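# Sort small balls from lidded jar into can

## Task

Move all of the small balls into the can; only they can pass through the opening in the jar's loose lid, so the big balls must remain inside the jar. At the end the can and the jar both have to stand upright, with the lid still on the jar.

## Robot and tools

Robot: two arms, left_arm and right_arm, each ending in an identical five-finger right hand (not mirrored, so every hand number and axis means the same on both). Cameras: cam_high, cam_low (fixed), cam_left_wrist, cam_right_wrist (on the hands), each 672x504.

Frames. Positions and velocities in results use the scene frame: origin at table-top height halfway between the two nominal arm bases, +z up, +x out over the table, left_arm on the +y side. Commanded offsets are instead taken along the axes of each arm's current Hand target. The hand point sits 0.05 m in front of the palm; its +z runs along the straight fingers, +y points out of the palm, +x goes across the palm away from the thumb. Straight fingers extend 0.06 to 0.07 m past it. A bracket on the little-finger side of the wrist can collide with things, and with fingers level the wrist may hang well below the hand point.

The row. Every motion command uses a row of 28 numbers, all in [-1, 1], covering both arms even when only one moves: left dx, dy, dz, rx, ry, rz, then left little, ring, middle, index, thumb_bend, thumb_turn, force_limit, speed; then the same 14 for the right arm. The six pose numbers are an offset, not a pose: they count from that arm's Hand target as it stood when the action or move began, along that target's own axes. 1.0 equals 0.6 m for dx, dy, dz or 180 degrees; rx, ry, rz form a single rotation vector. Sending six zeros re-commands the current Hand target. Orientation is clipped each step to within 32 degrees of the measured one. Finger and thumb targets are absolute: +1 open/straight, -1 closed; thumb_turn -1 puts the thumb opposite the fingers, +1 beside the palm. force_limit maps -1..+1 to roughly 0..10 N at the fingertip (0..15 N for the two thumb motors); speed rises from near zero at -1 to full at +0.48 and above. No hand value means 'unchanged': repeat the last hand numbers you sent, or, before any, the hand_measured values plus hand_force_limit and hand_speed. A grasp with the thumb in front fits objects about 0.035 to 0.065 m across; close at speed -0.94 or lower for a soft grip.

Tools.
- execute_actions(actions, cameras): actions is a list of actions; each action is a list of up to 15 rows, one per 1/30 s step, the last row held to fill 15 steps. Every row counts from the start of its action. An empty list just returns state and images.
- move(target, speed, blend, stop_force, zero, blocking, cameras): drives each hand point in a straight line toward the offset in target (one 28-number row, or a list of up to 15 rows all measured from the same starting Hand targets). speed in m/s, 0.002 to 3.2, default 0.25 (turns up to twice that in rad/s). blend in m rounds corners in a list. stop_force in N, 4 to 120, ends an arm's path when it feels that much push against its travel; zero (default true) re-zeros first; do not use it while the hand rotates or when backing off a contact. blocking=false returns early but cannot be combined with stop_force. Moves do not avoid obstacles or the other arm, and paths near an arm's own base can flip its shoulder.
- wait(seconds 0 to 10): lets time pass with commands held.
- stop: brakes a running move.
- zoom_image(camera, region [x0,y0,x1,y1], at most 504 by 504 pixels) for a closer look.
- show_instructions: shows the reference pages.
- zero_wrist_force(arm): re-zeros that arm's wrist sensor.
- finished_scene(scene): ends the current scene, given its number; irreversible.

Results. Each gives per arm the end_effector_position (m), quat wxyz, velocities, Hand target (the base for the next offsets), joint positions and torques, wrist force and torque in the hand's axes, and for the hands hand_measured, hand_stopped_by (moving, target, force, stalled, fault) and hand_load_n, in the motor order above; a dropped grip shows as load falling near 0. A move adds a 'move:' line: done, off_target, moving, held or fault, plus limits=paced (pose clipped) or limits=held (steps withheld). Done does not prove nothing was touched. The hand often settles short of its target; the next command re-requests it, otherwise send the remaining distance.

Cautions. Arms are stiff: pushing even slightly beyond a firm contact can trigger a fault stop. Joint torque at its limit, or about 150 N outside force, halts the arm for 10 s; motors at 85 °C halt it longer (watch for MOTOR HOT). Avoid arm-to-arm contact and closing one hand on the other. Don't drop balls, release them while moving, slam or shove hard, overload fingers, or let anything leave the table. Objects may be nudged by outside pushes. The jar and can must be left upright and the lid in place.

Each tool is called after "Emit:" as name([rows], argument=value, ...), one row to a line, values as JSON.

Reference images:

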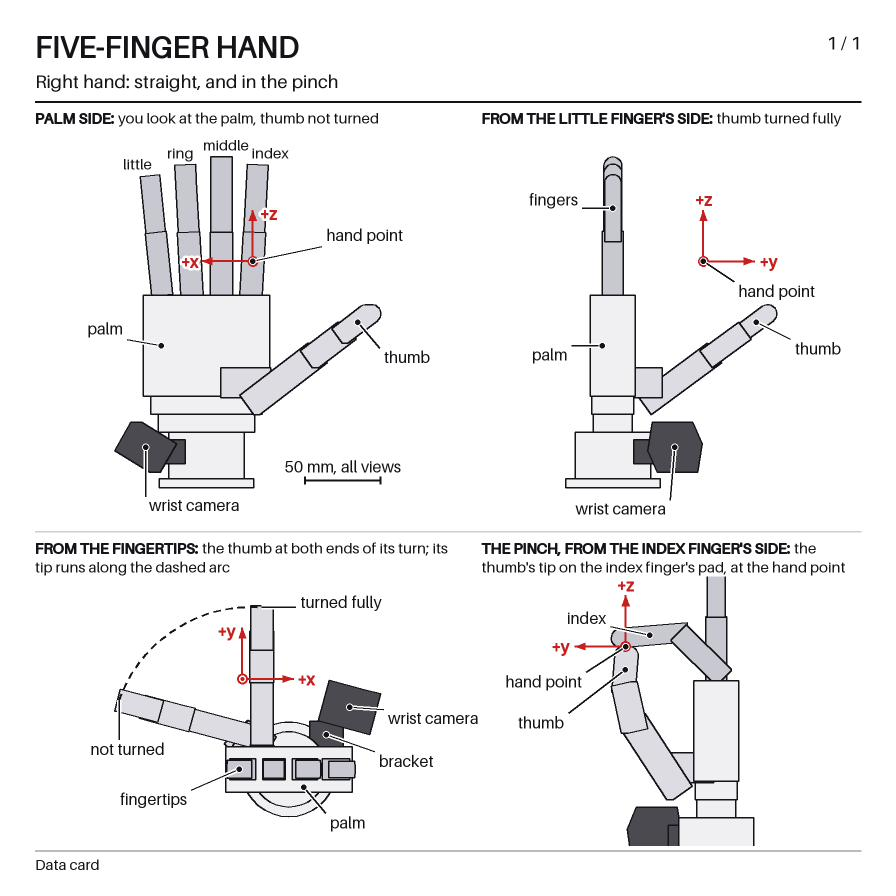

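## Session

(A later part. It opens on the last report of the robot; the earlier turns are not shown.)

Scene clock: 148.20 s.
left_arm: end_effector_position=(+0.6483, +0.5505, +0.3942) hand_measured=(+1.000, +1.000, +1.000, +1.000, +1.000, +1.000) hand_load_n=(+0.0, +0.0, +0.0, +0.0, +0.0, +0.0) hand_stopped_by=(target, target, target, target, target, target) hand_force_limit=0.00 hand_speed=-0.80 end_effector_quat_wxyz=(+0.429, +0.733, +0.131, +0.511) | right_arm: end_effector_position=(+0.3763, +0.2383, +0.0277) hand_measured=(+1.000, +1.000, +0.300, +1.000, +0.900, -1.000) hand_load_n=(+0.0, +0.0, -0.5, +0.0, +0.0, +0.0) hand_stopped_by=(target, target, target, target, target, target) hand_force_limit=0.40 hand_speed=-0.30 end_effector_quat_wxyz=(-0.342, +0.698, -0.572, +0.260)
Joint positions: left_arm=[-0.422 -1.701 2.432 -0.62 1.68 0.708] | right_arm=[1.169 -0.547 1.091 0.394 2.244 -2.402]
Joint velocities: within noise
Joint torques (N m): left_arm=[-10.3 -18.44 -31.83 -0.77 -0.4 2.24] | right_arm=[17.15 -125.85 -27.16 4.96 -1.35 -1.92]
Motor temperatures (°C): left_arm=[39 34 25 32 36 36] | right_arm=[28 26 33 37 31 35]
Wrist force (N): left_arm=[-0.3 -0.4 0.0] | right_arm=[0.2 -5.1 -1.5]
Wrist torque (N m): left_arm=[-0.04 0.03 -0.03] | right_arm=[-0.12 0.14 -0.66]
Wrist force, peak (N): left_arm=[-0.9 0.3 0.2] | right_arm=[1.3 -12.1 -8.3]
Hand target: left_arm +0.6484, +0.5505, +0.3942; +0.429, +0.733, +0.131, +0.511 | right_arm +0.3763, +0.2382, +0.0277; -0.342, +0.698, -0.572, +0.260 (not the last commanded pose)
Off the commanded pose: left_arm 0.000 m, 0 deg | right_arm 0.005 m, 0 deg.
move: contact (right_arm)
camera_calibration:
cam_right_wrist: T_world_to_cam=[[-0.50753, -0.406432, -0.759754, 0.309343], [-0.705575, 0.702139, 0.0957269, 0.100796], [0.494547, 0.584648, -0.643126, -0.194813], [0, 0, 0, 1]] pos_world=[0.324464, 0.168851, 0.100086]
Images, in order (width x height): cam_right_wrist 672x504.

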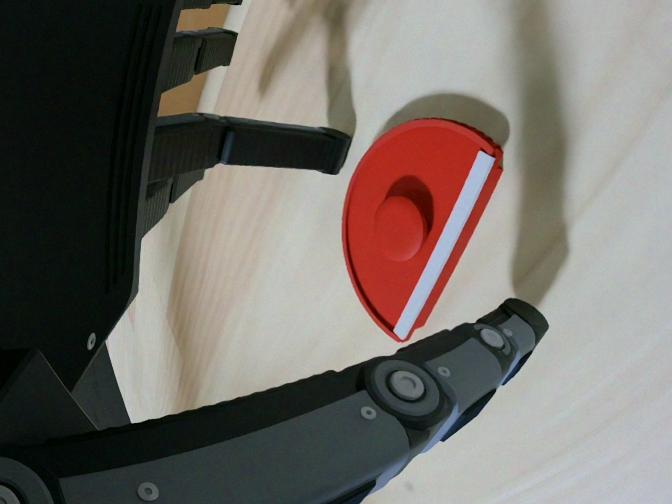

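Emit:
execute_actions([
  [[0,0,0,0,0,0,1,1,1,1,1,1,0,-0.8,0,-0.0021,-0.0017,0,0,0,1,1,-0.5,1,0.1,-1,-0.5,-0.85]],
  [[0,0,0,0,0,0,1,1,1,1,1,1,0,-0.8,0,0,0,0,0,0,1,1,-0.5,1,0.1,-1,-0.5,-0.85]],
  [[0,0,0,0,0,0,1,1,1,1,1,1,0,-0.8,0,0,0,0,0,0,1,1,-0.5,1,0.1,-1,-0.5,-0.85]],
  [[0,0,0,0,0,0,1,1,1,1,1,1,0,-0.8,0,0,0,0,0,0,1,1,-0.5,1,0.1,-1,-0.5,-0.85]],
  [[0,0,0,0,0,0,1,1,1,1,1,1,0,-0.8,0,0,0,0,0,0,1,1,-0.5,1,0.1,-1,-0.5,-0.85]],
  [[0,0,0,0,0,0,1,1,1,1,1,1,0,-0.8,0,0,0,0,0,0,1,1,-0.5,1,0.1,-1,-0.5,-0.85]],
], cameras=["cam_right_wrist"])

Scene clock: 152.03 s.
left_arm: end_effector_position=(+0.6483, +0.5505, +0.3942) hand_measured=(+1.000, +1.000, +1.000, +1.000, +1.000, +1.000) hand_load_n=(+0.0, +0.0, +0.0, +0.0, +0.0, +0.0) hand_stopped_by=(target, target, target, target, target, target) hand_force_limit=0.00 hand_speed=-0.80 end_effector_quat_wxyz=(+0.429, +0.733, +0.131, +0.511) | right_arm: end_effector_position=(+0.3763, +0.2382, +0.0293) hand_measured=(+1.000, +1.000, -0.500, +1.000, +0.452, -1.000) hand_load_n=(+0.0, +0.0, +0.5, +0.0, +5.5, +0.5) hand_stopped_by=(target, target, target, target, force, target) hand_force_limit=-0.50 hand_speed=-0.85 end_effector_quat_wxyz=(-0.342, +0.698, -0.572, +0.260)
Joint positions: left_arm=[-0.422 -1.701 2.432 -0.62 1.68 0.708] | right_arm=[1.169 -0.548 1.091 0.395 2.244 -2.402]
Joint velocities: within noise
Joint torques (N m): left_arm=[-12.18 -21.48 -31.82 -1.29 -0.73 1.94] | right_arm=[-16.1 -128.65 -38.76 4.52 -0.89 -2.8]
Motor temperatures (°C): left_arm=[39 34 25 32 36 36] | right_arm=[28 26 33 37 31 35]
Wrist force (N): left_arm=[0.0 -0.5 -0.5] | right_arm=[0.0 -2.9 0.6]
Wrist torque (N m): left_arm=[-0.03 0.00 -0.01] | right_arm=[-0.20 0.12 -0.62]
Wrist force, peak (N): left_arm=[0.0 -0.4 -0.9] | right_arm=[0.2 -5.5 -1.8]
Hand target: left_arm +0.6484, +0.5505, +0.3942; +0.429, +0.733, +0.131, +0.511 | right_arm +0.3763, +0.2382, +0.0294; -0.342, +0.698, -0.572, +0.260
Off the commanded pose: left_arm 0.000 m, 0 deg | right_arm 0.000 m, 0 deg.
Step readings (end_effector_position of left_arm | right_arm):
0: (+0.6483, +0.5505, +0.3942) | (+0.3763, +0.2382, +0.0277)
1: (+0.6484, +0.5505, +0.3942) | (+0.3763, +0.2382, +0.0277)
2: (+0.6484, +0.5505, +0.3942) | (+0.3763, +0.2382, +0.0279)
4: (+0.6484, +0.5505, +0.3942) | (+0.3763, +0.2382, +0.0284)
8: (+0.6483, +0.5505, +0.3942) | (+0.3763, +0.2382, +0.0290)
15: (+0.6484, +0.5505, +0.3942) | (+0.3763, +0.2382, +0.0293)
16: (+0.6483, +0.5505, +0.3942) | (+0.3763, +0.2382, +0.0293)
17: (+0.6484, +0.5505, +0.3942) | (+0.3763, +0.2382, +0.0293)
19: (+0.6484, +0.5505, +0.3942) | (+0.3763, +0.2382, +0.0293)
23: (+0.6484, +0.5505, +0.3942) | (+0.3763, +0.2382, +0.0293)
30: (+0.6484, +0.5505, +0.3942) | (+0.3763, +0.2382, +0.0293)
31: (+0.6483, +0.5505, +0.3942) | (+0.3763, +0.2382, +0.0293)
32: (+0.6483, +0.5505, +0.3942) | (+0.3763, +0.2382, +0.0293)
34: (+0.6483, +0.5505, +0.3942) | (+0.3763, +0.2382, +0.0293)
38: (+0.6484, +0.5505, +0.3942) | (+0.3763, +0.2382, +0.0293)
45: (+0.6484, +0.5505, +0.3942) | (+0.3763, +0.2382, +0.0293)
46: (+0.6483, +0.5505, +0.3942) | (+0.3763, +0.2382, +0.0293)
47: (+0.6483, +0.5505, +0.3942) | (+0.3763, +0.2382, +0.0293)
49: (+0.6484, +0.5505, +0.3942) | (+0.3763, +0.2382, +0.0293)
53: (+0.6483, +0.5505, +0.3942) | (+0.3763, +0.2382, +0.0293)
60: (+0.6484, +0.5505, +0.3942) | (+0.3763, +0.2382, +0.0293)
61: (+0.6483, +0.5505, +0.3942) | (+0.3763, +0.2382, +0.0293)
62: (+0.6484, +0.5505, +0.3942) | (+0.3763, +0.2382, +0.0293)
64: (+0.6483, +0.5505, +0.3942) | (+0.3763, +0.2382, +0.0293)
68: (+0.6483, +0.5505, +0.3942) | (+0.3763, +0.2382, +0.0293)
75: (+0.6483, +0.5505, +0.3942) | (+0.3763, +0.2382, +0.0293)
76: (+0.6484, +0.5505, +0.3942) | (+0.3763, +0.2382, +0.0293)
77: (+0.6483, +0.5505, +0.3942) | (+0.3763, +0.2382, +0.0293)
79: (+0.6484, +0.5505, +0.3942) | (+0.3763, +0.2382, +0.0293)
83: (+0.6484, +0.5505, +0.3942) | (+0.3763, +0.2382, +0.0293)
90: (+0.6483, +0.5505, +0.3942) | (+0.3763, +0.2382, +0.0293)
camera_calibration:
cam_right_wrist: T_world_to_cam=[[-0.50753, -0.406432, -0.759754, 0.310558], [-0.705575, 0.702139, 0.0957269, 0.100642], [0.494547, 0.584648, -0.643126, -0.193784], [0, 0, 0, 1]] pos_world=[0.324464, 0.168851, 0.101686]
Images, in order (width x height): cam_right_wrist 672x504.

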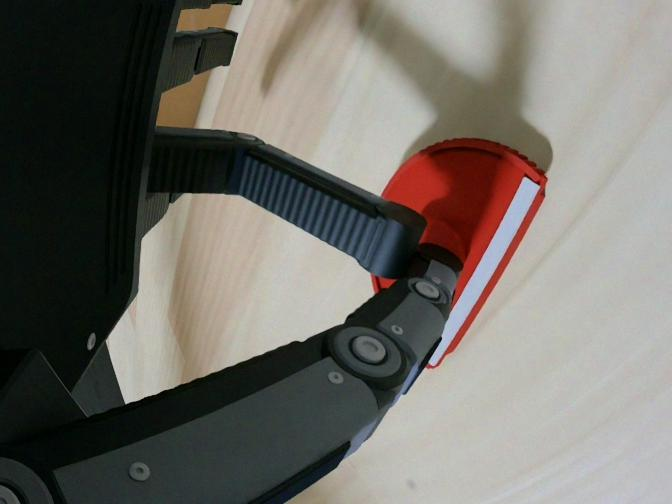

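Emit:
execute_actions([
  [[0,0,0,0,0,0,1,1,1,1,1,1,0,-0.8,0,0,0,0,0,0,1,1,0.1,1,0.7,-1,-0.5,-0.5]],
  [[0,0,0,0,0,0,1,1,1,1,1,1,0,-0.8,0,0,0,0,0,0,1,1,0.1,1,0.7,-1,-0.5,-0.5]],
], cameras=["cam_right_wrist"])

Scene clock: 153.63 s.
left_arm: end_effector_position=(+0.6483, +0.5505, +0.3942) hand_measured=(+1.000, +1.000, +1.000, +1.000, +1.000, +1.000) hand_load_n=(+0.0, +0.0, +0.0, +0.0, +0.0, +0.0) hand_stopped_by=(target, target, target, target, target, target) hand_force_limit=0.00 hand_speed=-0.80 end_effector_quat_wxyz=(+0.429, +0.733, +0.131, +0.511) | right_arm: end_effector_position=(+0.3763, +0.2382, +0.0294) hand_measured=(+1.000, +1.000, +0.100, +1.000, +0.700, -1.000) hand_load_n=(+0.0, +0.0, +0.0, +0.0, +0.0, +0.0) hand_stopped_by=(target, target, target, target, target, target) hand_force_limit=-0.50 hand_speed=-0.50 end_effector_quat_wxyz=(-0.342, +0.698, -0.572, +0.260)
Joint positions: left_arm=[-0.422 -1.701 2.432 -0.62 1.68 0.708] | right_arm=[1.169 -0.548 1.091 0.395 2.244 -2.402]
Joint velocities: within noise
Joint torques (N m): left_arm=[-12.2 -21.01 -32.56 -1.42 -0.95 1.36] | right_arm=[-10.5 -99.18 -30.52 3.93 -0.19 -3.32]
Motor temperatures (°C): left_arm=[39 34 25 32 36 36] | right_arm=[28 26 33 37 31 35]
Wrist force (N): left_arm=[0.0 -0.2 0.1] | right_arm=[0.1 -3.2 0.0]
Wrist torque (N m): left_arm=[-0.02 -0.01 -0.01] | right_arm=[-0.21 0.12 -0.62]
Wrist force, peak (N): left_arm=[-0.6 -0.6 -0.5] | right_arm=[0.9 -10.1 -6.2]
Hand target: left_arm +0.6484, +0.5505, +0.3942; +0.429, +0.733, +0.131, +0.511 | right_arm +0.3763, +0.2382, +0.0294; -0.342, +0.698, -0.572, +0.260
Off the commanded pose: left_arm 0.000 m, 0 deg | right_arm 0.000 m, 0 deg.
Step readings (end_effector_position of left_arm | right_arm):
0: (+0.6483, +0.5505, +0.3942) | (+0.3763, +0.2382, +0.0293)
1: (+0.6483, +0.5505, +0.3942) | (+0.3763, +0.2382, +0.0293)
2: (+0.6484, +0.5505, +0.3942) | (+0.3763, +0.2382, +0.0293)
4: (+0.6483, +0.5505, +0.3942) | (+0.3763, +0.2382, +0.0293)
8: (+0.6483, +0.5505, +0.3942) | (+0.3763, +0.2382, +0.0293)
15: (+0.6483, +0.5505, +0.3942) | (+0.3763, +0.2382, +0.0294)
16: (+0.6483, +0.5505, +0.3942) | (+0.3763, +0.2382, +0.0294)
17: (+0.6483, +0.5505, +0.3942) | (+0.3763, +0.2382, +0.0294)
19: (+0.6483, +0.5505, +0.3942) | (+0.3763, +0.2382, +0.0294)
23: (+0.6483, +0.5505, +0.3942) | (+0.3763, +0.2382, +0.0294)
30: (+0.6483, +0.5505, +0.3942) | (+0.3763, +0.2382, +0.0294)
camera_calibration:
cam_right_wrist: T_world_to_cam=[[-0.507493, -0.406387, -0.759803, 0.31062], [-0.70558, 0.702134, 0.0957338, 0.100635], [0.494578, 0.584686, -0.643067, -0.193742], [0, 0, 0, 1]] pos_world=[0.324464, 0.168851, 0.101787]
Images, in order (width x height): cam_right_wrist 672x504.

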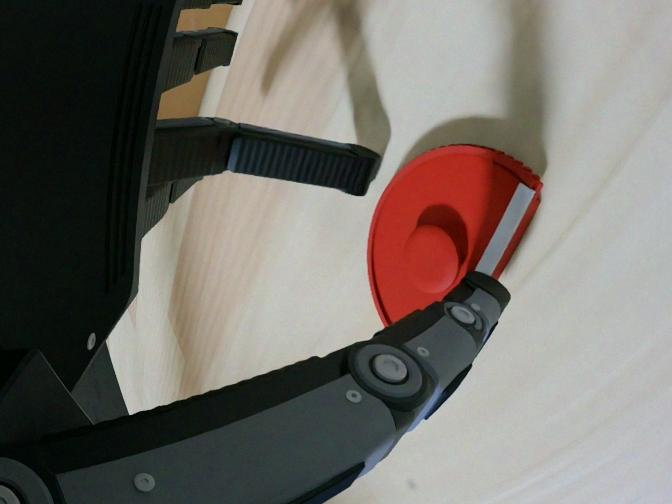

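Emit:
move(target=[0,0,0,0,0,0,1,1,1,1,1,1,0,-0.8,-0.0033,0.0057,-0.0208,0,0,0,1,1,-0.1,1,0.65,-1,-0.5,-0.5], speed=0.05, cameras=[])

Emit:
move(target=[0,0,0,0,0,0,1,1,1,1,1,1,0,-0.8,0,0.0198,0.0154,0,0,0,1,1,-0.1,1,0.65,-1,-0.5,-0.5], speed=0.01, stop_force=4, cameras=["cam_right_wrist"])

Scene clock: 156.23 s.
left_arm: end_effector_position=(+0.6484, +0.5505, +0.3942) hand_measured=(+1.000, +1.000, +1.000, +1.000, +1.000, +1.000) hand_load_n=(+0.0, +0.0, +0.0, +0.0, +0.0, +0.0) hand_stopped_by=(target, target, target, target, target, target) hand_force_limit=0.00 hand_speed=-0.80 end_effector_quat_wxyz=(+0.429, +0.733, +0.131, +0.511) | right_arm: end_effector_position=(+0.3647, +0.2375, +0.0345) hand_measured=(+1.000, +1.000, -0.100, +1.000, +0.650, -1.000) hand_load_n=(+0.0, -0.5, +0.0, +0.0, +0.0, +0.0) hand_stopped_by=(target, target, target, target, target, target) hand_force_limit=-0.50 hand_speed=-0.50 end_effector_quat_wxyz=(-0.342, +0.698, -0.572, +0.260)
Joint positions: left_arm=[-0.422 -1.701 2.432 -0.62 1.68 0.708] | right_arm=[1.181 -0.557 1.099 0.403 2.251 -2.39]
Joint velocities: within noise
Joint torques (N m): left_arm=[-12.81 -19.21 -33.02 -1.48 -0.99 1.87] | right_arm=[23.85 -130.81 -28.7 5.79 3.29 2.8]
Motor temperatures (°C): left_arm=[39 34 25 32 36 36] | right_arm=[28 26 33 37 31 35]
Wrist force (N): left_arm=[-0.1 -0.3 0.3] | right_arm=[0.0 -3.5 -0.1]
Wrist torque (N m): left_arm=[-0.05 -0.01 -0.02] | right_arm=[-0.25 0.14 -0.63]
Wrist force, peak (N): left_arm=[-0.4 -0.7 -0.5] | right_arm=[0.1 -3.6 0.6]
Hand target: left_arm +0.6484, +0.5505, +0.3942; +0.429, +0.733, +0.131, +0.511 | right_arm +0.3643, +0.2375, +0.0346; -0.342, +0.698, -0.572, +0.260
Off the commanded pose: left_arm 0.000 m, 0 deg | right_arm 0.000 m, 0 deg.
move: done
No camera images: "cameras" was empty.

Scene clock: 158.10 s.
left_arm: end_effector_position=(+0.6484, +0.5505, +0.3942) hand_measured=(+1.000, +1.000, +1.000, +1.000, +1.000, +1.000) hand_load_n=(+0.0, +0.0, +0.0, +0.0, +0.0, +0.0) hand_stopped_by=(target, target, target, target, target, target) hand_force_limit=0.00 hand_speed=-0.80 end_effector_quat_wxyz=(+0.429, +0.733, +0.131, +0.511) | right_arm: end_effector_position=(+0.3642, +0.2376, +0.0295) hand_measured=(+1.000, +1.000, -0.100, +1.000, +0.650, -1.000) hand_load_n=(+0.0, -0.5, -1.0, -0.5, +0.0, +0.0) hand_stopped_by=(target, target, target, target, target, target) hand_force_limit=-0.50 hand_speed=-0.50 end_effector_quat_wxyz=(-0.342, +0.698, -0.572, +0.260)
Joint positions: left_arm=[-0.422 -1.701 2.432 -0.62 1.68 0.708] | right_arm=[1.181 -0.552 1.099 0.398 2.251 -2.389]
Joint velocities: within noise
Joint torques (N m): left_arm=[-12.23 -21.24 -32.38 -1.61 -0.96 1.69] | right_arm=[20.56 -126.54 -26.29 5.47 -1.39 1.4]
Motor temperatures (°C): left_arm=[39 34 25 32 36 36] | right_arm=[28 26 33 37 31 35]
Wrist force (N): left_arm=[-0.3 -0.6 0.0] | right_arm=[-0.2 -7.4 -1.5]
Wrist torque (N m): left_arm=[-0.09 0.02 -0.04] | right_arm=[-0.21 0.19 -0.74]
Wrist force, peak (N): left_arm=[-0.2 -0.2 -1.2] | right_arm=[0.3 -14.1 -4.6]
Hand target: left_arm +0.6484, +0.5505, +0.3942; +0.429, +0.733, +0.131, +0.511 | right_arm +0.3642, +0.2376, +0.0295; -0.342, +0.698, -0.572, +0.260 (not the last commanded pose)
Off the commanded pose: left_arm 0.000 m, 0 deg | right_arm 0.010 m, 0 deg.
move: contact (right_arm)
camera_calibration:
cam_right_wrist: T_world_to_cam=[[-0.507493, -0.406387, -0.759803, 0.304235], [-0.70558, 0.702134, 0.0957338, 0.0925185], [0.494578, 0.584686, -0.643067, -0.187407], [0, 0, 0, 1]] pos_world=[0.312364, 0.168251, 0.101787]
Images, in order (width x height): cam_right_wrist 672x504.

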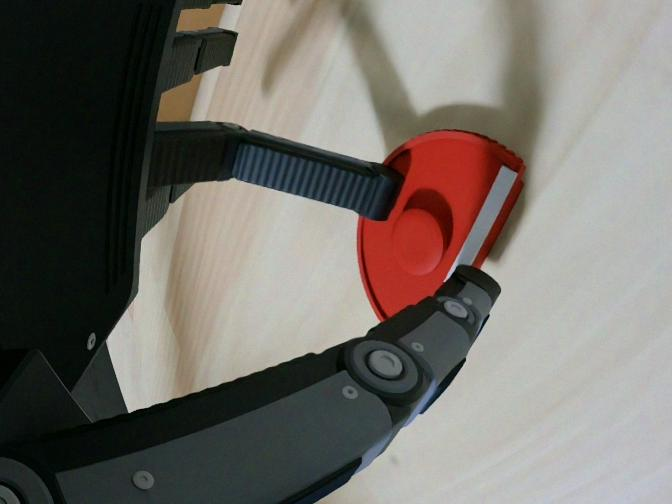

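Emit:
execute_actions([
  [[0,0,0,0,0,0,1,1,1,1,1,1,0,-0.8,0,-0.0016,-0.0013,0,0,0,1,1,-0.6,1,0,-1,-0.5,-0.85]],
  [[0,0,0,0,0,0,1,1,1,1,1,1,0,-0.8,0,0,0,0,0,0,1,1,-0.6,1,0,-1,-0.5,-0.85]],
  [[0,0,0,0,0,0,1,1,1,1,1,1,0,-0.8,0,0,0,0,0,0,1,1,-0.6,1,0,-1,-0.5,-0.85]],
  [[0,0,0,0,0,0,1,1,1,1,1,1,0,-0.8,0,0,0,0,0,0,1,1,-0.6,1,0,-1,-0.5,-0.85]],
], cameras=["cam_right_wrist"])

Emit:
zoom_image(camera="cam_right_wrist", region=[300, 100, 600, 400])

Scene clock: 160.83 s.
left_arm: end_effector_position=(+0.6483, +0.5505, +0.3942) hand_measured=(+1.000, +1.000, +1.000, +1.000, +1.000, +1.000) hand_load_n=(+0.0, +0.0, +0.0, +0.0, -0.5, +0.0) hand_stopped_by=(target, target, target, target, target, target) hand_force_limit=0.00 hand_speed=-0.80 end_effector_quat_wxyz=(+0.429, +0.733, +0.131, +0.511) | right_arm: end_effector_position=(+0.3642, +0.2376, +0.0307) hand_measured=(+1.000, +1.000, -0.488, +1.000, +0.452, -1.000) hand_load_n=(+0.0, +0.0, +2.5, +0.0, +3.5, +0.5) hand_stopped_by=(target, target, force, target, force, target) hand_force_limit=-0.50 hand_speed=-0.85 end_effector_quat_wxyz=(-0.342, +0.698, -0.572, +0.260)
Joint positions: left_arm=[-0.422 -1.701 2.432 -0.62 1.68 0.708] | right_arm=[1.181 -0.553 1.099 0.399 2.251 -2.389]
Joint velocities: within noise
Joint torques (N m): left_arm=[-9.21 -21.23 -32.36 -1.76 -1.23 1.35] | right_arm=[-3.55 -130.9 -42.34 5.26 1.4 -2.24]
Motor temperatures (°C): left_arm=[39 34 25 32 36 36] | right_arm=[28 26 33 37 31 35]
Wrist force (N): left_arm=[-0.3 -0.2 -0.3] | right_arm=[-0.2 -3.2 0.5]
Wrist torque (N m): left_arm=[0.00 0.04 -0.03] | right_arm=[-0.25 0.15 -0.64]
Wrist force, peak (N): left_arm=[-0.7 0.1 -0.4] | right_arm=[-0.1 -7.5 -2.0]
Hand target: left_arm +0.6484, +0.5505, +0.3942; +0.429, +0.733, +0.131, +0.511 | right_arm +0.3642, +0.2376, +0.0307; -0.342, +0.698, -0.572, +0.260
Off the commanded pose: left_arm 0.000 m, 0 deg | right_arm 0.000 m, 0 deg.
Step readings (end_effector_position of left_arm | right_arm):
0: (+0.6484, +0.5505, +0.3942) | (+0.3642, +0.2376, +0.0295)
1: (+0.6483, +0.5505, +0.3942) | (+0.3642, +0.2376, +0.0295)
2: (+0.6483, +0.5505, +0.3942) | (+0.3642, +0.2376, +0.0296)
4: (+0.6484, +0.5505, +0.3942) | (+0.3642, +0.2376, +0.0300)
8: (+0.6484, +0.5505, +0.3942) | (+0.3642, +0.2376, +0.0304)
15: (+0.6484, +0.5505, +0.3942) | (+0.3642, +0.2376, +0.0307)
16: (+0.6484, +0.5505, +0.3942) | (+0.3642, +0.2376, +0.0307)
17: (+0.6484, +0.5505, +0.3942) | (+0.3642, +0.2376, +0.0307)
19: (+0.6484, +0.5505, +0.3942) | (+0.3642, +0.2376, +0.0307)
23: (+0.6484, +0.5505, +0.3942) | (+0.3642, +0.2376, +0.0307)
30: (+0.6483, +0.5505, +0.3942) | (+0.3642, +0.2376, +0.0307)
31: (+0.6484, +0.5505, +0.3942) | (+0.3642, +0.2376, +0.0307)
32: (+0.6484, +0.5505, +0.3942) | (+0.3642, +0.2376, +0.0307)
34: (+0.6484, +0.5505, +0.3942) | (+0.3642, +0.2376, +0.0307)
38: (+0.6483, +0.5505, +0.3942) | (+0.3642, +0.2376, +0.0307)
45: (+0.6484, +0.5505, +0.3942) | (+0.3642, +0.2376, +0.0307)
46: (+0.6484, +0.5505, +0.3942) | (+0.3642, +0.2376, +0.0307)
47: (+0.6483, +0.5505, +0.3942) | (+0.3642, +0.2376, +0.0307)
49: (+0.6483, +0.5505, +0.3942) | (+0.3642, +0.2376, +0.0307)
53: (+0.6484, +0.5505, +0.3942) | (+0.3642, +0.2376, +0.0307)
60: (+0.6484, +0.5505, +0.3942) | (+0.3642, +0.2376, +0.0307)
camera_calibration:
cam_right_wrist: T_world_to_cam=[[-0.507493, -0.406387, -0.759803, 0.305223], [-0.70558, 0.702134, 0.0957338, 0.092394], [0.494578, 0.584686, -0.643067, -0.186571], [0, 0, 0, 1]] pos_world=[0.312364, 0.168251, 0.103087]
Images, in order (width x height): cam_right_wrist 672x504.

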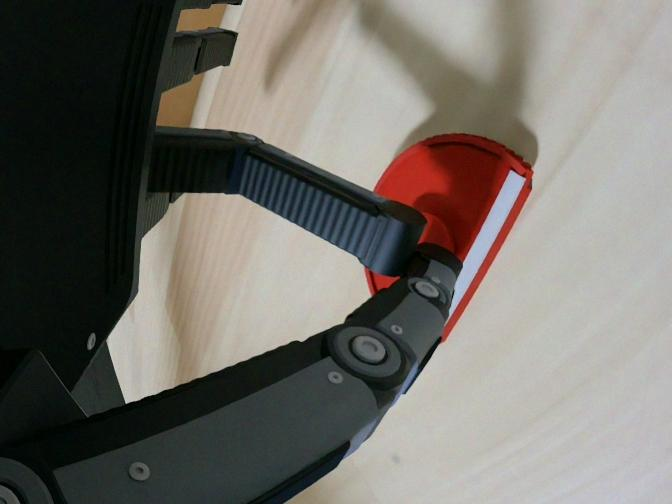

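Scaled by 1.680 from the camera's 672x504 image, which has a finer 960x720 frame.

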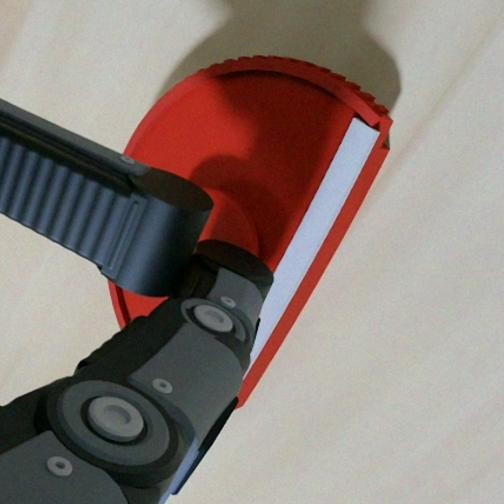

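Emit:
move(target=[0,0,0,0,0,0,1,1,1,1,1,1,0,-0.8,0,-0.0527,-0.041,0.1667,0,0,1,1,1,0.3,0.5,-1,-0.5,-0.3], speed=0.12, cameras=["cam_right_wrist","cam_low","cam_left_wrist"])

Emit:
zoom_image(camera="cam_low", region=[340, 140, 480, 290])

Scene clock: 168.60 s.
left_arm: end_effector_position=(+0.6483, +0.5505, +0.3942) hand_measured=(+1.000, +1.000, +1.000, +1.000, +1.000, +1.000) hand_load_n=(+0.0, +0.0, +0.0, +0.0, +0.0, +0.0) hand_stopped_by=(target, target, target, target, target, target) hand_force_limit=0.00 hand_speed=-0.80 end_effector_quat_wxyz=(+0.429, +0.733, +0.131, +0.511) | right_arm: end_effector_position=(+0.3653, +0.2367, +0.0708) hand_measured=(+1.000, +1.000, +1.000, +0.300, +0.500, -1.000) hand_load_n=(+0.0, +0.0, +0.0, +0.0, +0.0, +0.0) hand_stopped_by=(target, target, target, target, target, target) hand_force_limit=-0.50 hand_speed=-0.30 end_effector_quat_wxyz=(-0.511, +0.586, -0.485, +0.400)
Joint positions: left_arm=[-0.422 -1.701 2.432 -0.62 1.68 0.708] | right_arm=[1.262 -0.649 1.364 -0.407 2.593 -2.849]
Joint velocities: within noise
Joint torques (N m): left_arm=[-8.62 -21 -31.83 -1.24 -0.56 1.87] | right_arm=[19.99 -120.64 -26 -3.8 2.24 -2.89]
Motor temperatures (°C): left_arm=[39 34 25 32 36 36] | right_arm=[28 26 33 37 31 35]
Wrist force (N): left_arm=[-0.2 -0.2 0.1] | right_arm=[0.4 -3.2 1.2]
Wrist torque (N m): left_arm=[-0.03 0.02 -0.02] | right_arm=[-0.17 -0.16 -0.62]
Wrist force, peak (N): left_arm=[0.0 -0.4 -1.1] | right_arm=[0.1 -3.7 1.0]
Hand target: left_arm +0.6484, +0.5505, +0.3942; +0.429, +0.733, +0.131, +0.511 | right_arm +0.3653, +0.2367, +0.0708; -0.511, +0.586, -0.485, +0.400
Off the commanded pose: left_arm 0.000 m, 0 deg | right_arm 0.000 m, 0 deg.
move: done
camera_calibration:
cam_left_wrist: T_world_to_cam=[[-0.162045, -0.383715, 0.909123, -0.044803], [-0.881133, -0.358491, -0.308364, 0.885636], [0.444237, -0.851027, -0.280012, 0.405662], [0, 0, 0, 1]] pos_world=[0.592893, 0.645531, 0.42742]
cam_right_wrist: T_world_to_cam=[[-0.0651482, -0.306188, -0.949739, 0.163912], [-0.671564, 0.717421, -0.185224, 0.0938347], [0.738076, 0.625744, -0.252364, -0.287114], [0, 0, 0, 1]] pos_world=[0.285606, 0.162528, 0.100597]
Images, in order (width x height): cam_low 672x504, cam_left_wrist 672x504, cam_right_wrist 672x504.

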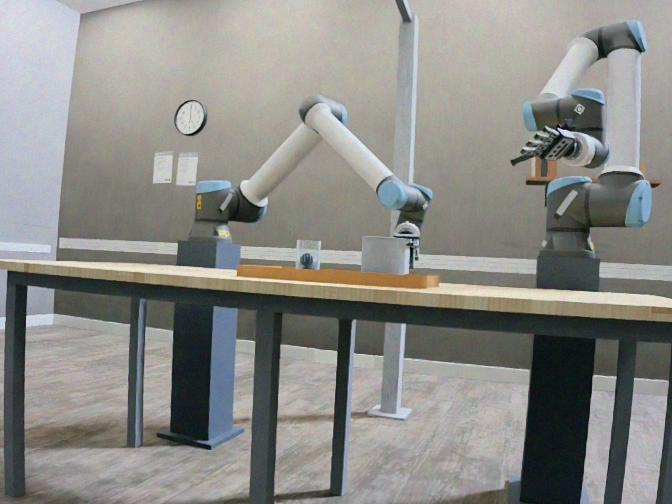

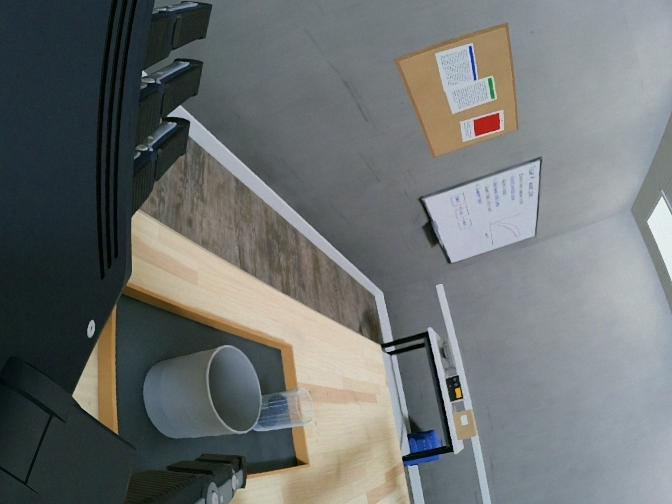

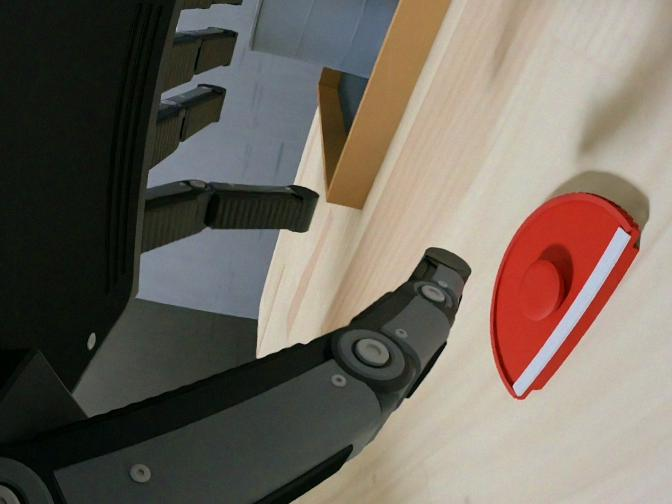

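Scaled by 3.360.

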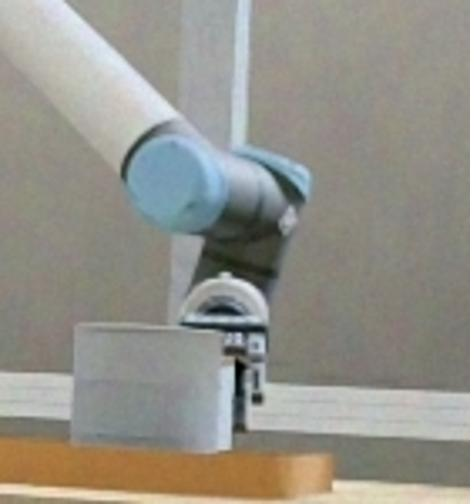

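Emit:
execute_actions(actions=[])

Scene clock: 170.63 s.
left_arm: end_effector_position=(+0.6484, +0.5505, +0.3942) hand_measured=(+1.000, +1.000, +1.000, +1.000, +1.000, +1.000) hand_load_n=(+0.0, +0.0, +0.0, +0.0, +0.0, +0.0) hand_stopped_by=(target, target, target, target, target, target) hand_force_limit=0.00 hand_speed=-0.80 end_effector_quat_wxyz=(+0.429, +0.733, +0.131, +0.511) | right_arm: end_effector_position=(+0.3653, +0.2367, +0.0708) hand_measured=(+1.000, +1.000, +1.000, +0.300, +0.500, -1.000) hand_load_n=(+0.0, +0.0, +0.0, +0.0, +0.0, +0.0) hand_stopped_by=(target, target, target, target, target, target) hand_force_limit=-0.50 hand_speed=-0.30 end_effector_quat_wxyz=(-0.511, +0.586, -0.485, +0.400)
Joint positions: left_arm=[-0.422 -1.701 2.432 -0.62 1.68 0.708] | right_arm=[1.262 -0.649 1.364 -0.408 2.593 -2.849]
Joint velocities: within noise
Joint torques (N m): left_arm=[-10.63 -21.74 -33.84 -2.03 -0.78 1.38] | right_arm=[19.95 -125.08 -27.99 -2.64 2.65 -3.23]
Motor temperatures (°C): left_arm=[39 34 25 32 36 36] | right_arm=[28 26 33 37 31 35]
Wrist force (N): left_arm=[0.2 0.1 0.1] | right_arm=[0.6 -3.6 0.9]
Wrist torque (N m): left_arm=[0.02 -0.05 0.02] | right_arm=[-0.21 -0.19 -0.62]
Wrist force, peak (N): left_arm=[0.1 -0.9 -0.1] | right_arm=[0.6 -3.5 1.2]
Hand target: left_arm +0.6484, +0.5505, +0.3942; +0.429, +0.733, +0.131, +0.511 | right_arm +0.3653, +0.2367, +0.0708; -0.511, +0.586, -0.485, +0.400
Off the commanded pose: left_arm 0.000 m, 0 deg | right_arm 0.000 m, 0 deg.
camera_calibration:
cam_left_wrist: T_world_to_cam=[[-0.162045, -0.383715, 0.909123, -0.044803], [-0.881133, -0.358491, -0.308364, 0.885636], [0.444237, -0.851027, -0.280012, 0.405662], [0, 0, 0, 1]] pos_world=[0.592893, 0.645531, 0.42742]
cam_right_wrist: T_world_to_cam=[[-0.0650584, -0.306149, -0.949758, 0.163882], [-0.671553, 0.717424, -0.185257, 0.0938341], [0.738095, 0.62576, -0.25227, -0.287131], [0, 0, 0, 1]] pos_world=[0.285606, 0.162528, 0.100597]

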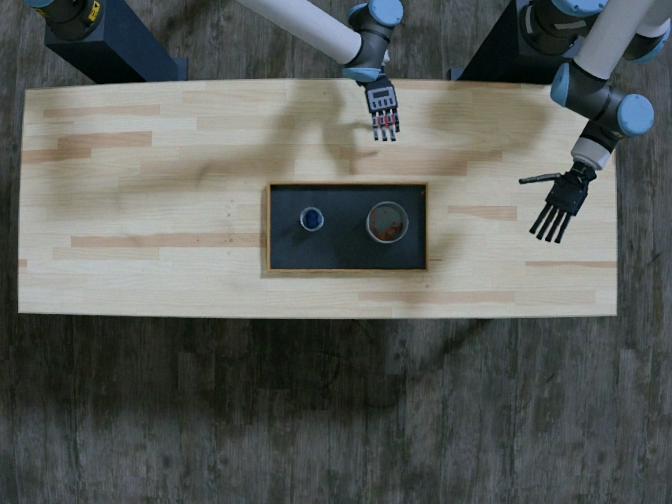

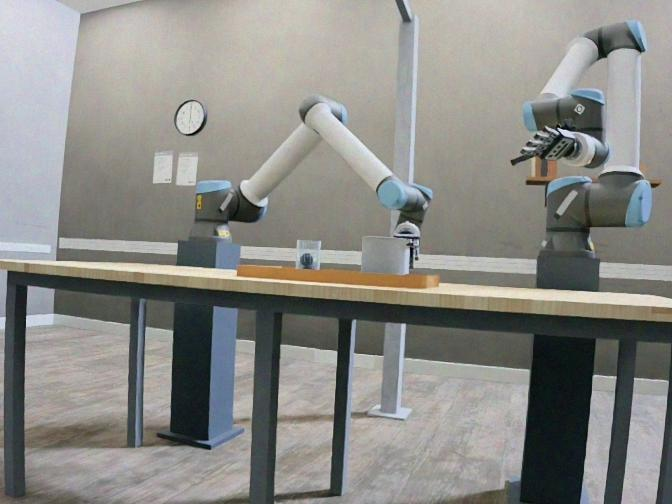

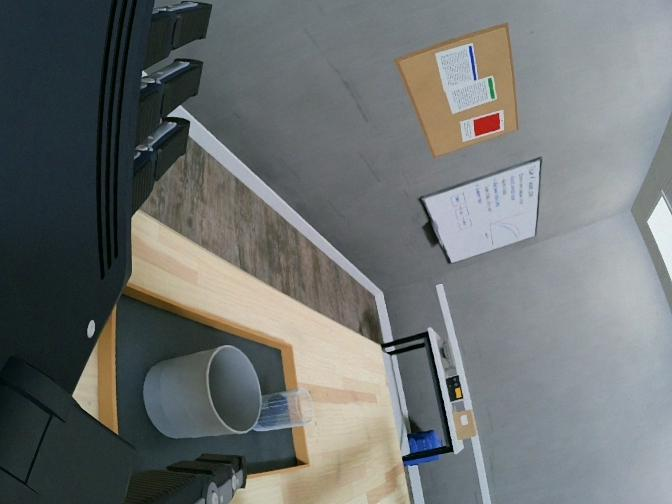

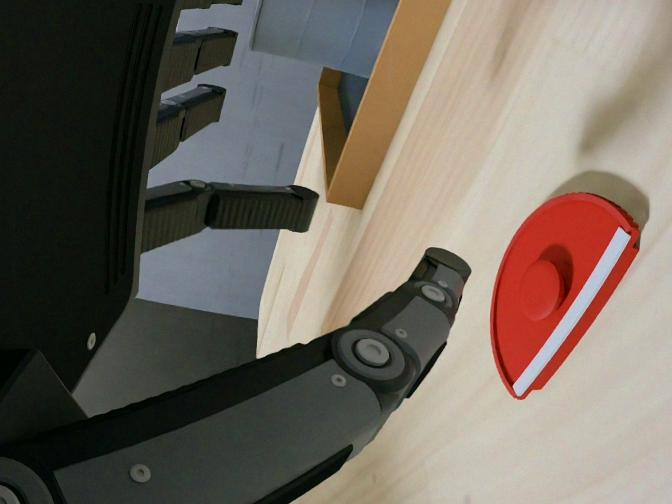

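Emit:
move(target=[0,0,0,0,0,0,1,1,1,1,1,1,0,-0.8,0.0057,0.038,-0.0193,0,0,0,1,1,1,0.3,0.5,-1,-0.5,-0.3], speed=0.06, cameras=["cam_right_wrist"])

Scene clock: 173.30 s.
left_arm: end_effector_position=(+0.6484, +0.5505, +0.3942) hand_measured=(+1.000, +1.000, +1.000, +1.000, +1.000, +1.000) hand_load_n=(+0.0, +0.0, +0.0, +0.0, +0.0, +0.0) hand_stopped_by=(target, target, target, target, target, target) hand_force_limit=0.00 hand_speed=-0.80 end_effector_quat_wxyz=(+0.429, +0.733, +0.131, +0.511) | right_arm: end_effector_position=(+0.3514, +0.2308, +0.0502) hand_measured=(+1.000, +1.000, +1.000, +0.300, +0.500, -1.000) hand_load_n=(+0.0, +0.0, +0.0, +0.0, +0.0, +0.0) hand_stopped_by=(target, target, target, target, target, target) hand_force_limit=-0.50 hand_speed=-0.30 end_effector_quat_wxyz=(-0.511, +0.586, -0.485, +0.400)
Joint positions: left_arm=[-0.422 -1.701 2.432 -0.62 1.68 0.708] | right_arm=[1.275 -0.634 1.381 -0.433 2.605 -2.842]
Joint velocities: within noise
Joint torques (N m): left_arm=[-10.12 -23.31 -33.48 -1.68 -0.79 2.01] | right_arm=[23.67 -88 -24.8 -3.09 2.4 2.6]
Motor temperatures (°C): left_arm=[39 34 25 32 36 36] | right_arm=[28 26 33 37 31 35]
Wrist force (N): left_arm=[-0.3 -0.2 0.0] | right_arm=[0.6 -2.9 1.7]
Wrist torque (N m): left_arm=[-0.01 0.03 -0.02] | right_arm=[-0.18 -0.22 -0.61]
Wrist force, peak (N): left_arm=[-0.8 0.3 -0.4] | right_arm=[0.4 -3.7 1.5]
Hand target: left_arm +0.6484, +0.5505, +0.3942; +0.429, +0.733, +0.131, +0.511 | right_arm +0.3512, +0.2308, +0.0500; -0.511, +0.586, -0.485, +0.400
Off the commanded pose: left_arm 0.000 m, 0 deg | right_arm 0.000 m, 0 deg.
move: done
camera_calibration:
cam_right_wrist: T_world_to_cam=[[-0.0649242, -0.306157, -0.949764, 0.141697], [-0.671545, 0.717407, -0.185351, 0.0848707], [0.738114, 0.625776, -0.252176, -0.278428], [0, 0, 0, 1]] pos_world=[0.271706, 0.156728, 0.0800968]
Images, in order (width x height): cam_right_wrist 672x504.

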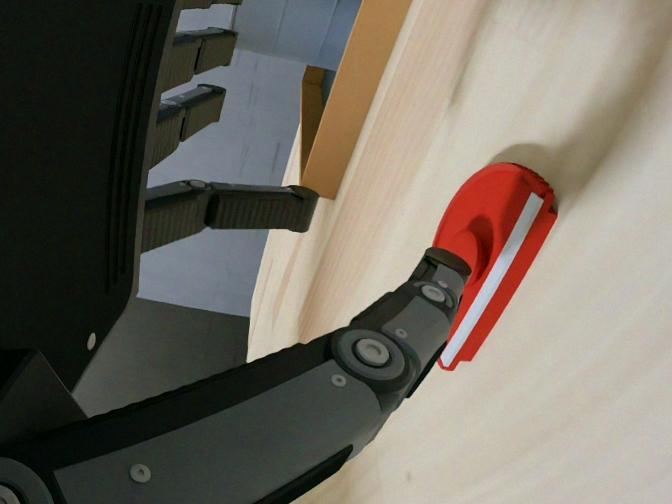

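Emit:
move([
  [0,0,0,0,0,0,1,1,1,1,1,1,0,-0.8,0,0,0,0,0,0,1,1,0.0,0.1,0.0,-1,-0.5,-0.3],
  [0,0,0,0,0,0,1,1,1,1,1,1,0,-0.8,-0.0013,0.0258,-0.0032,0,0,0,1,1,0.0,0.1,0.0,-1,-0.5,-0.3],
], speed=0.06, cameras=["cam_right_wrist"])

Scene clock: 176.90 s.
left_arm: end_effector_position=(+0.6483, +0.5505, +0.3942) hand_measured=(+1.000, +1.000, +1.000, +1.000, +1.000, +1.000) hand_load_n=(+0.0, +0.0, +0.0, +0.0, +0.0, +0.0) hand_stopped_by=(target, target, target, target, target, target) hand_force_limit=0.00 hand_speed=-0.80 end_effector_quat_wxyz=(+0.429, +0.733, +0.131, +0.511) | right_arm: end_effector_position=(+0.3468, +0.2310, +0.0353) hand_measured=(+1.000, +1.000, +0.000, +0.100, +0.000, -1.000) hand_load_n=(+0.0, +0.0, +0.0, +0.0, +0.5, +0.0) hand_stopped_by=(target, target, target, target, target, target) hand_force_limit=-0.50 hand_speed=-0.30 end_effector_quat_wxyz=(-0.511, +0.586, -0.485, +0.400)
Joint positions: left_arm=[-0.422 -1.701 2.432 -0.62 1.68 0.708] | right_arm=[1.28 -0.617 1.38 -0.446 2.61 -2.838]
Joint velocities: within noise
Joint torques (N m): left_arm=[-6.9 -19.52 -33.29 -1.34 -0.72 1.67] | right_arm=[24.29 -84.61 -39.82 -3.3 2.47 2.34]
Motor temperatures (°C): left_arm=[39 34 25 32 36 36] | right_arm=[28 26 33 37 31 35]
Wrist force (N): left_arm=[0.3 -0.2 0.1] | right_arm=[0.2 -2.9 1.6]
Wrist torque (N m): left_arm=[-0.02 -0.06 0.00] | right_arm=[-0.17 -0.18 -0.65]
Wrist force, peak (N): left_arm=[0.0 -0.4 -0.9] | right_arm=[0.6 -3.5 1.6]
Hand target: left_arm +0.6484, +0.5505, +0.3942; +0.429, +0.733, +0.131, +0.511 | right_arm +0.3467, +0.2310, +0.0350; -0.511, +0.586, -0.485, +0.400
Off the commanded pose: left_arm 0.000 m, 0 deg | right_arm 0.000 m, 0 deg.
move: done
camera_calibration:
cam_right_wrist: T_world_to_cam=[[-0.0649242, -0.306157, -0.949764, 0.127308], [-0.671545, 0.717407, -0.185351, 0.0788764], [0.738114, 0.625776, -0.252176, -0.278915], [0, 0, 0, 1]] pos_world=[0.267106, 0.156928, 0.0651968]
Images, in order (width x height): cam_right_wrist 672x504.

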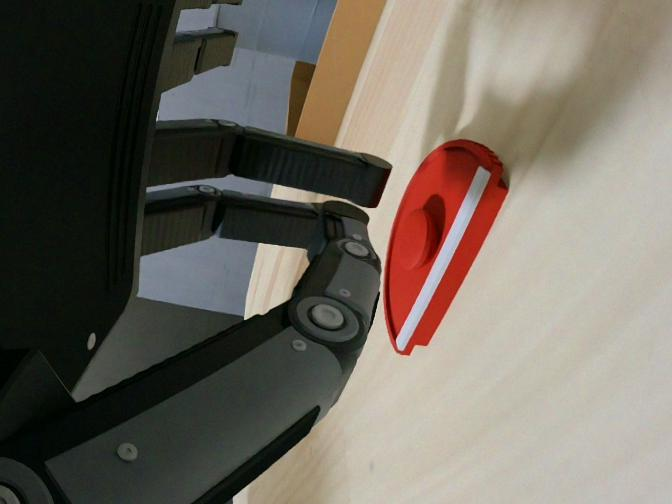

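Emit:
move(target=[0,0,0,0,0,0,1,1,1,1,1,1,0,-0.8,0.001,0.0127,-0.0055,0,0,0,1,1,0.0,0.1,0.0,-1,-0.5,-0.3], speed=0.03, stop_force=4, cameras=["cam_right_wrist"])

Emit:
zoom_image(camera="cam_right_wrist", region=[280, 130, 520, 370])

Scene clock: 179.43 s.
left_arm: end_effector_position=(+0.6483, +0.5505, +0.3942) hand_measured=(+1.000, +1.000, +1.000, +1.000, +1.000, +1.000) hand_load_n=(+0.0, +0.0, +0.0, +0.0, +0.0, +0.0) hand_stopped_by=(target, target, target, target, target, target) hand_force_limit=0.00 hand_speed=-0.80 end_effector_quat_wxyz=(+0.429, +0.733, +0.131, +0.511) | right_arm: end_effector_position=(+0.3424, +0.2297, +0.0280) hand_measured=(+1.000, +1.000, +0.000, +0.100, +0.000, -1.000) hand_load_n=(+0.0, +0.0, +0.0, +0.0, +0.0, +0.0) hand_stopped_by=(target, target, target, target, target, target) hand_force_limit=-0.50 hand_speed=-0.30 end_effector_quat_wxyz=(-0.511, +0.586, -0.485, +0.400)
Joint positions: left_arm=[-0.422 -1.701 2.432 -0.62 1.68 0.708] | right_arm=[1.284 -0.611 1.383 -0.454 2.614 -2.836]
Joint velocities: within noise
Joint torques (N m): left_arm=[-12.41 -22.08 -32.65 -2.67 -1 1.58] | right_arm=[21.36 -89.1 -25.86 -2.92 1.85 2.8]
Motor temperatures (°C): left_arm=[39 34 25 32 36 36] | right_arm=[28 26 33 37 31 35]
Wrist force (N): left_arm=[-0.2 -0.2 0.5] | right_arm=[0.7 -3.2 1.5]
Wrist torque (N m): left_arm=[-0.06 0.00 -0.02] | right_arm=[-0.22 -0.26 -0.62]
Wrist force, peak (N): left_arm=[-0.5 -0.3 -0.6] | right_arm=[0.3 -3.5 1.5]
Hand target: left_arm +0.6484, +0.5505, +0.3942; +0.429, +0.733, +0.131, +0.511 | right_arm +0.3424, +0.2297, +0.0280; -0.511, +0.586, -0.485, +0.400
Off the commanded pose: left_arm 0.000 m, 0 deg | right_arm 0.000 m, 0 deg.
move: done
camera_calibration:
cam_right_wrist: T_world_to_cam=[[-0.0649242, -0.306157, -0.949764, 0.11966], [-0.671545, 0.717407, -0.185351, 0.0755729], [0.738114, 0.625776, -0.252176, -0.276632], [0, 0, 0, 1]] pos_world=[0.262706, 0.155528, 0.0578968]
Images, in order (width x height): cam_right_wrist 672x504.

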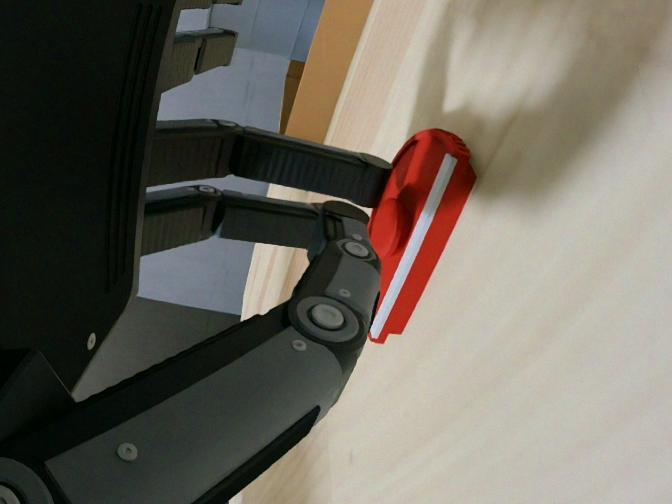

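Scaled by 2.100 from the camera's 672x504 image, which has a finer 960x720 frame.

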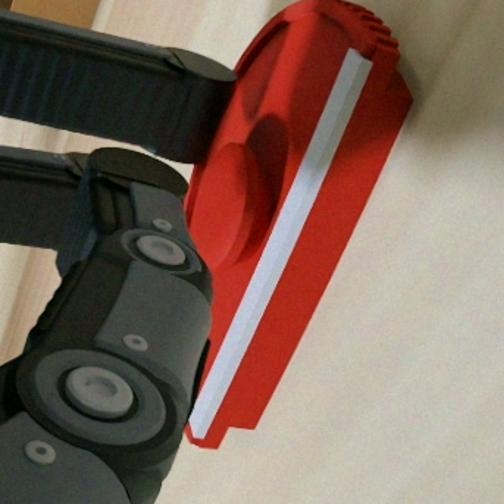

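Emit:
move(target=[0,0,0,0,0,0,1,1,1,1,1,1,0,-0.8,0,0.0165,0.0026,0,0,0,1,1,0.0,0.1,0.0,-1,-0.5,-0.3], speed=0.012, stop_force=4, cameras=["cam_right_wrist","cam_high"])

Emit:
zoom_image(camera="cam_right_wrist", region=[280, 130, 520, 370])

Scene clock: 181.80 s.
left_arm: end_effector_position=(+0.6484, +0.5505, +0.3942) hand_measured=(+1.000, +1.000, +1.000, +1.000, +1.000, +1.000) hand_load_n=(+0.0, +0.0, +0.0, +0.0, +0.0, +0.0) hand_stopped_by=(target, target, target, target, target, target) hand_force_limit=0.00 hand_speed=-0.80 end_effector_quat_wxyz=(+0.429, +0.733, +0.131, +0.511) | right_arm: end_effector_position=(+0.3423, +0.2298, +0.0227) hand_measured=(+1.000, +1.000, +0.000, +0.100, +0.000, -1.000) hand_load_n=(+0.0, +0.0, +1.0, +0.0, +0.5, +0.0) hand_stopped_by=(target, target, target, target, target, target) hand_force_limit=-0.50 hand_speed=-0.30 end_effector_quat_wxyz=(-0.511, +0.586, -0.485, +0.400)
Joint positions: left_arm=[-0.422 -1.701 2.432 -0.62 1.68 0.708] | right_arm=[1.284 -0.604 1.382 -0.459 2.614 -2.836]
Joint velocities: within noise
Joint torques (N m): left_arm=[-12.58 -21.54 -34.64 -2.35 -0.79 1.85] | right_arm=[15.65 -117.63 -22.87 3.66 -1.69 2.42]
Motor temperatures (°C): left_arm=[39 34 25 32 36 36] | right_arm=[28 26 33 37 31 35]
Wrist force (N): left_arm=[0.0 0.2 0.0] | right_arm=[0.4 -6.7 0.2]
Wrist torque (N m): left_arm=[0.04 0.00 0.00] | right_arm=[-0.11 -0.30 -0.68]
Wrist force, peak (N): left_arm=[-0.5 -0.3 0.7] | right_arm=[2.7 -15.9 -3.9]
Hand target: left_arm +0.6484, +0.5505, +0.3942; +0.429, +0.733, +0.131, +0.511 | right_arm +0.3424, +0.2298, +0.0227; -0.511, +0.586, -0.485, +0.400 (not the last commanded pose)
Off the commanded pose: left_arm 0.000 m, 0 deg | right_arm 0.005 m, 0 deg.
move: contact (right_arm)
camera_calibration:
cam_right_wrist: T_world_to_cam=[[-0.0649242, -0.306157, -0.949764, 0.114593], [-0.671545, 0.717407, -0.185351, 0.0744285], [0.738114, 0.625776, -0.252176, -0.278119], [0, 0, 0, 1]] pos_world=[0.262706, 0.155728, 0.0524968]
Images, in order (width x height): cam_high 672x504, cam_right_wrist 672x504.

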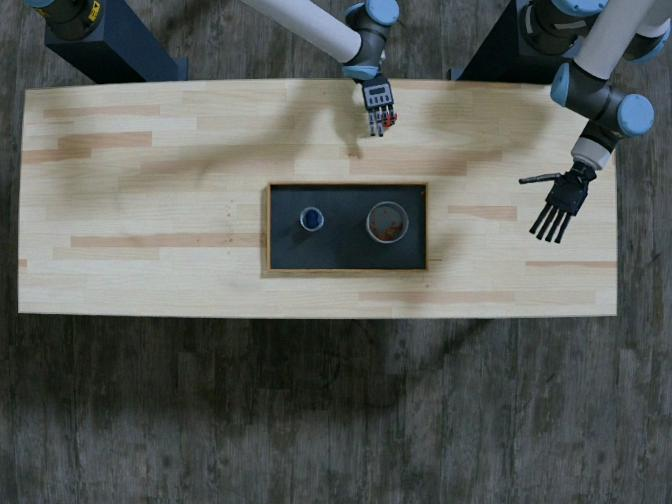

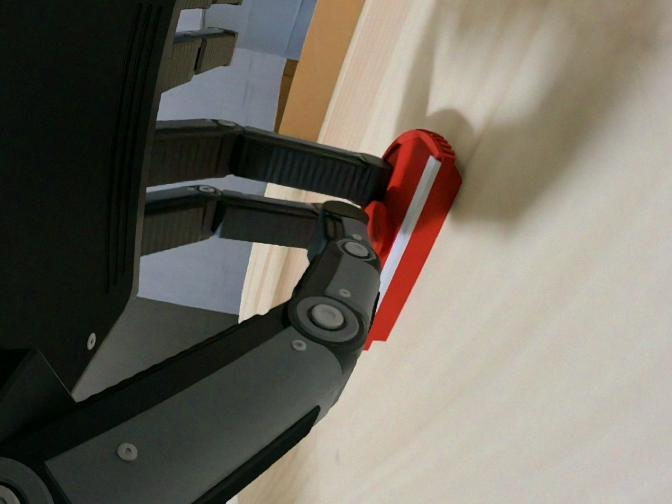

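Scaled by 2.100 from the camera's 672x504 image, which has a finer 960x720 frame.

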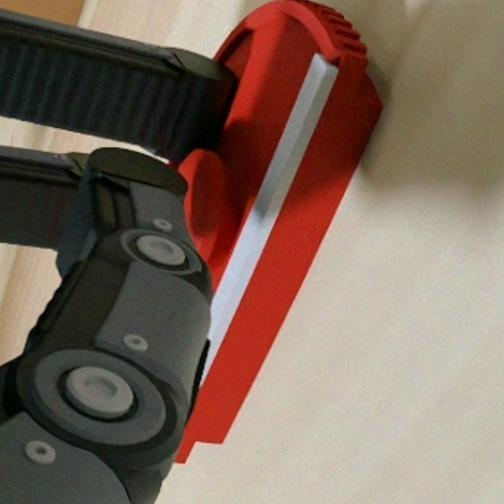

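Emit:
zoom_image(camera="cam_high", region=[350, 70, 420, 150])

Scaled by 6.300.

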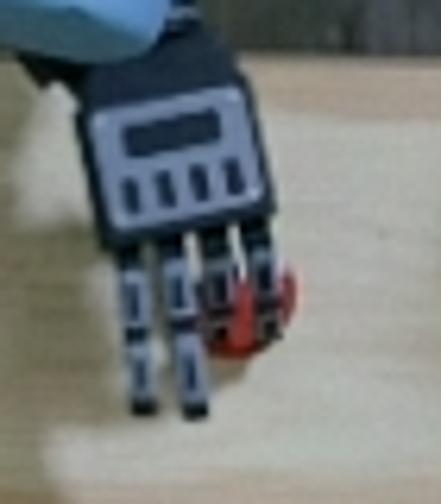

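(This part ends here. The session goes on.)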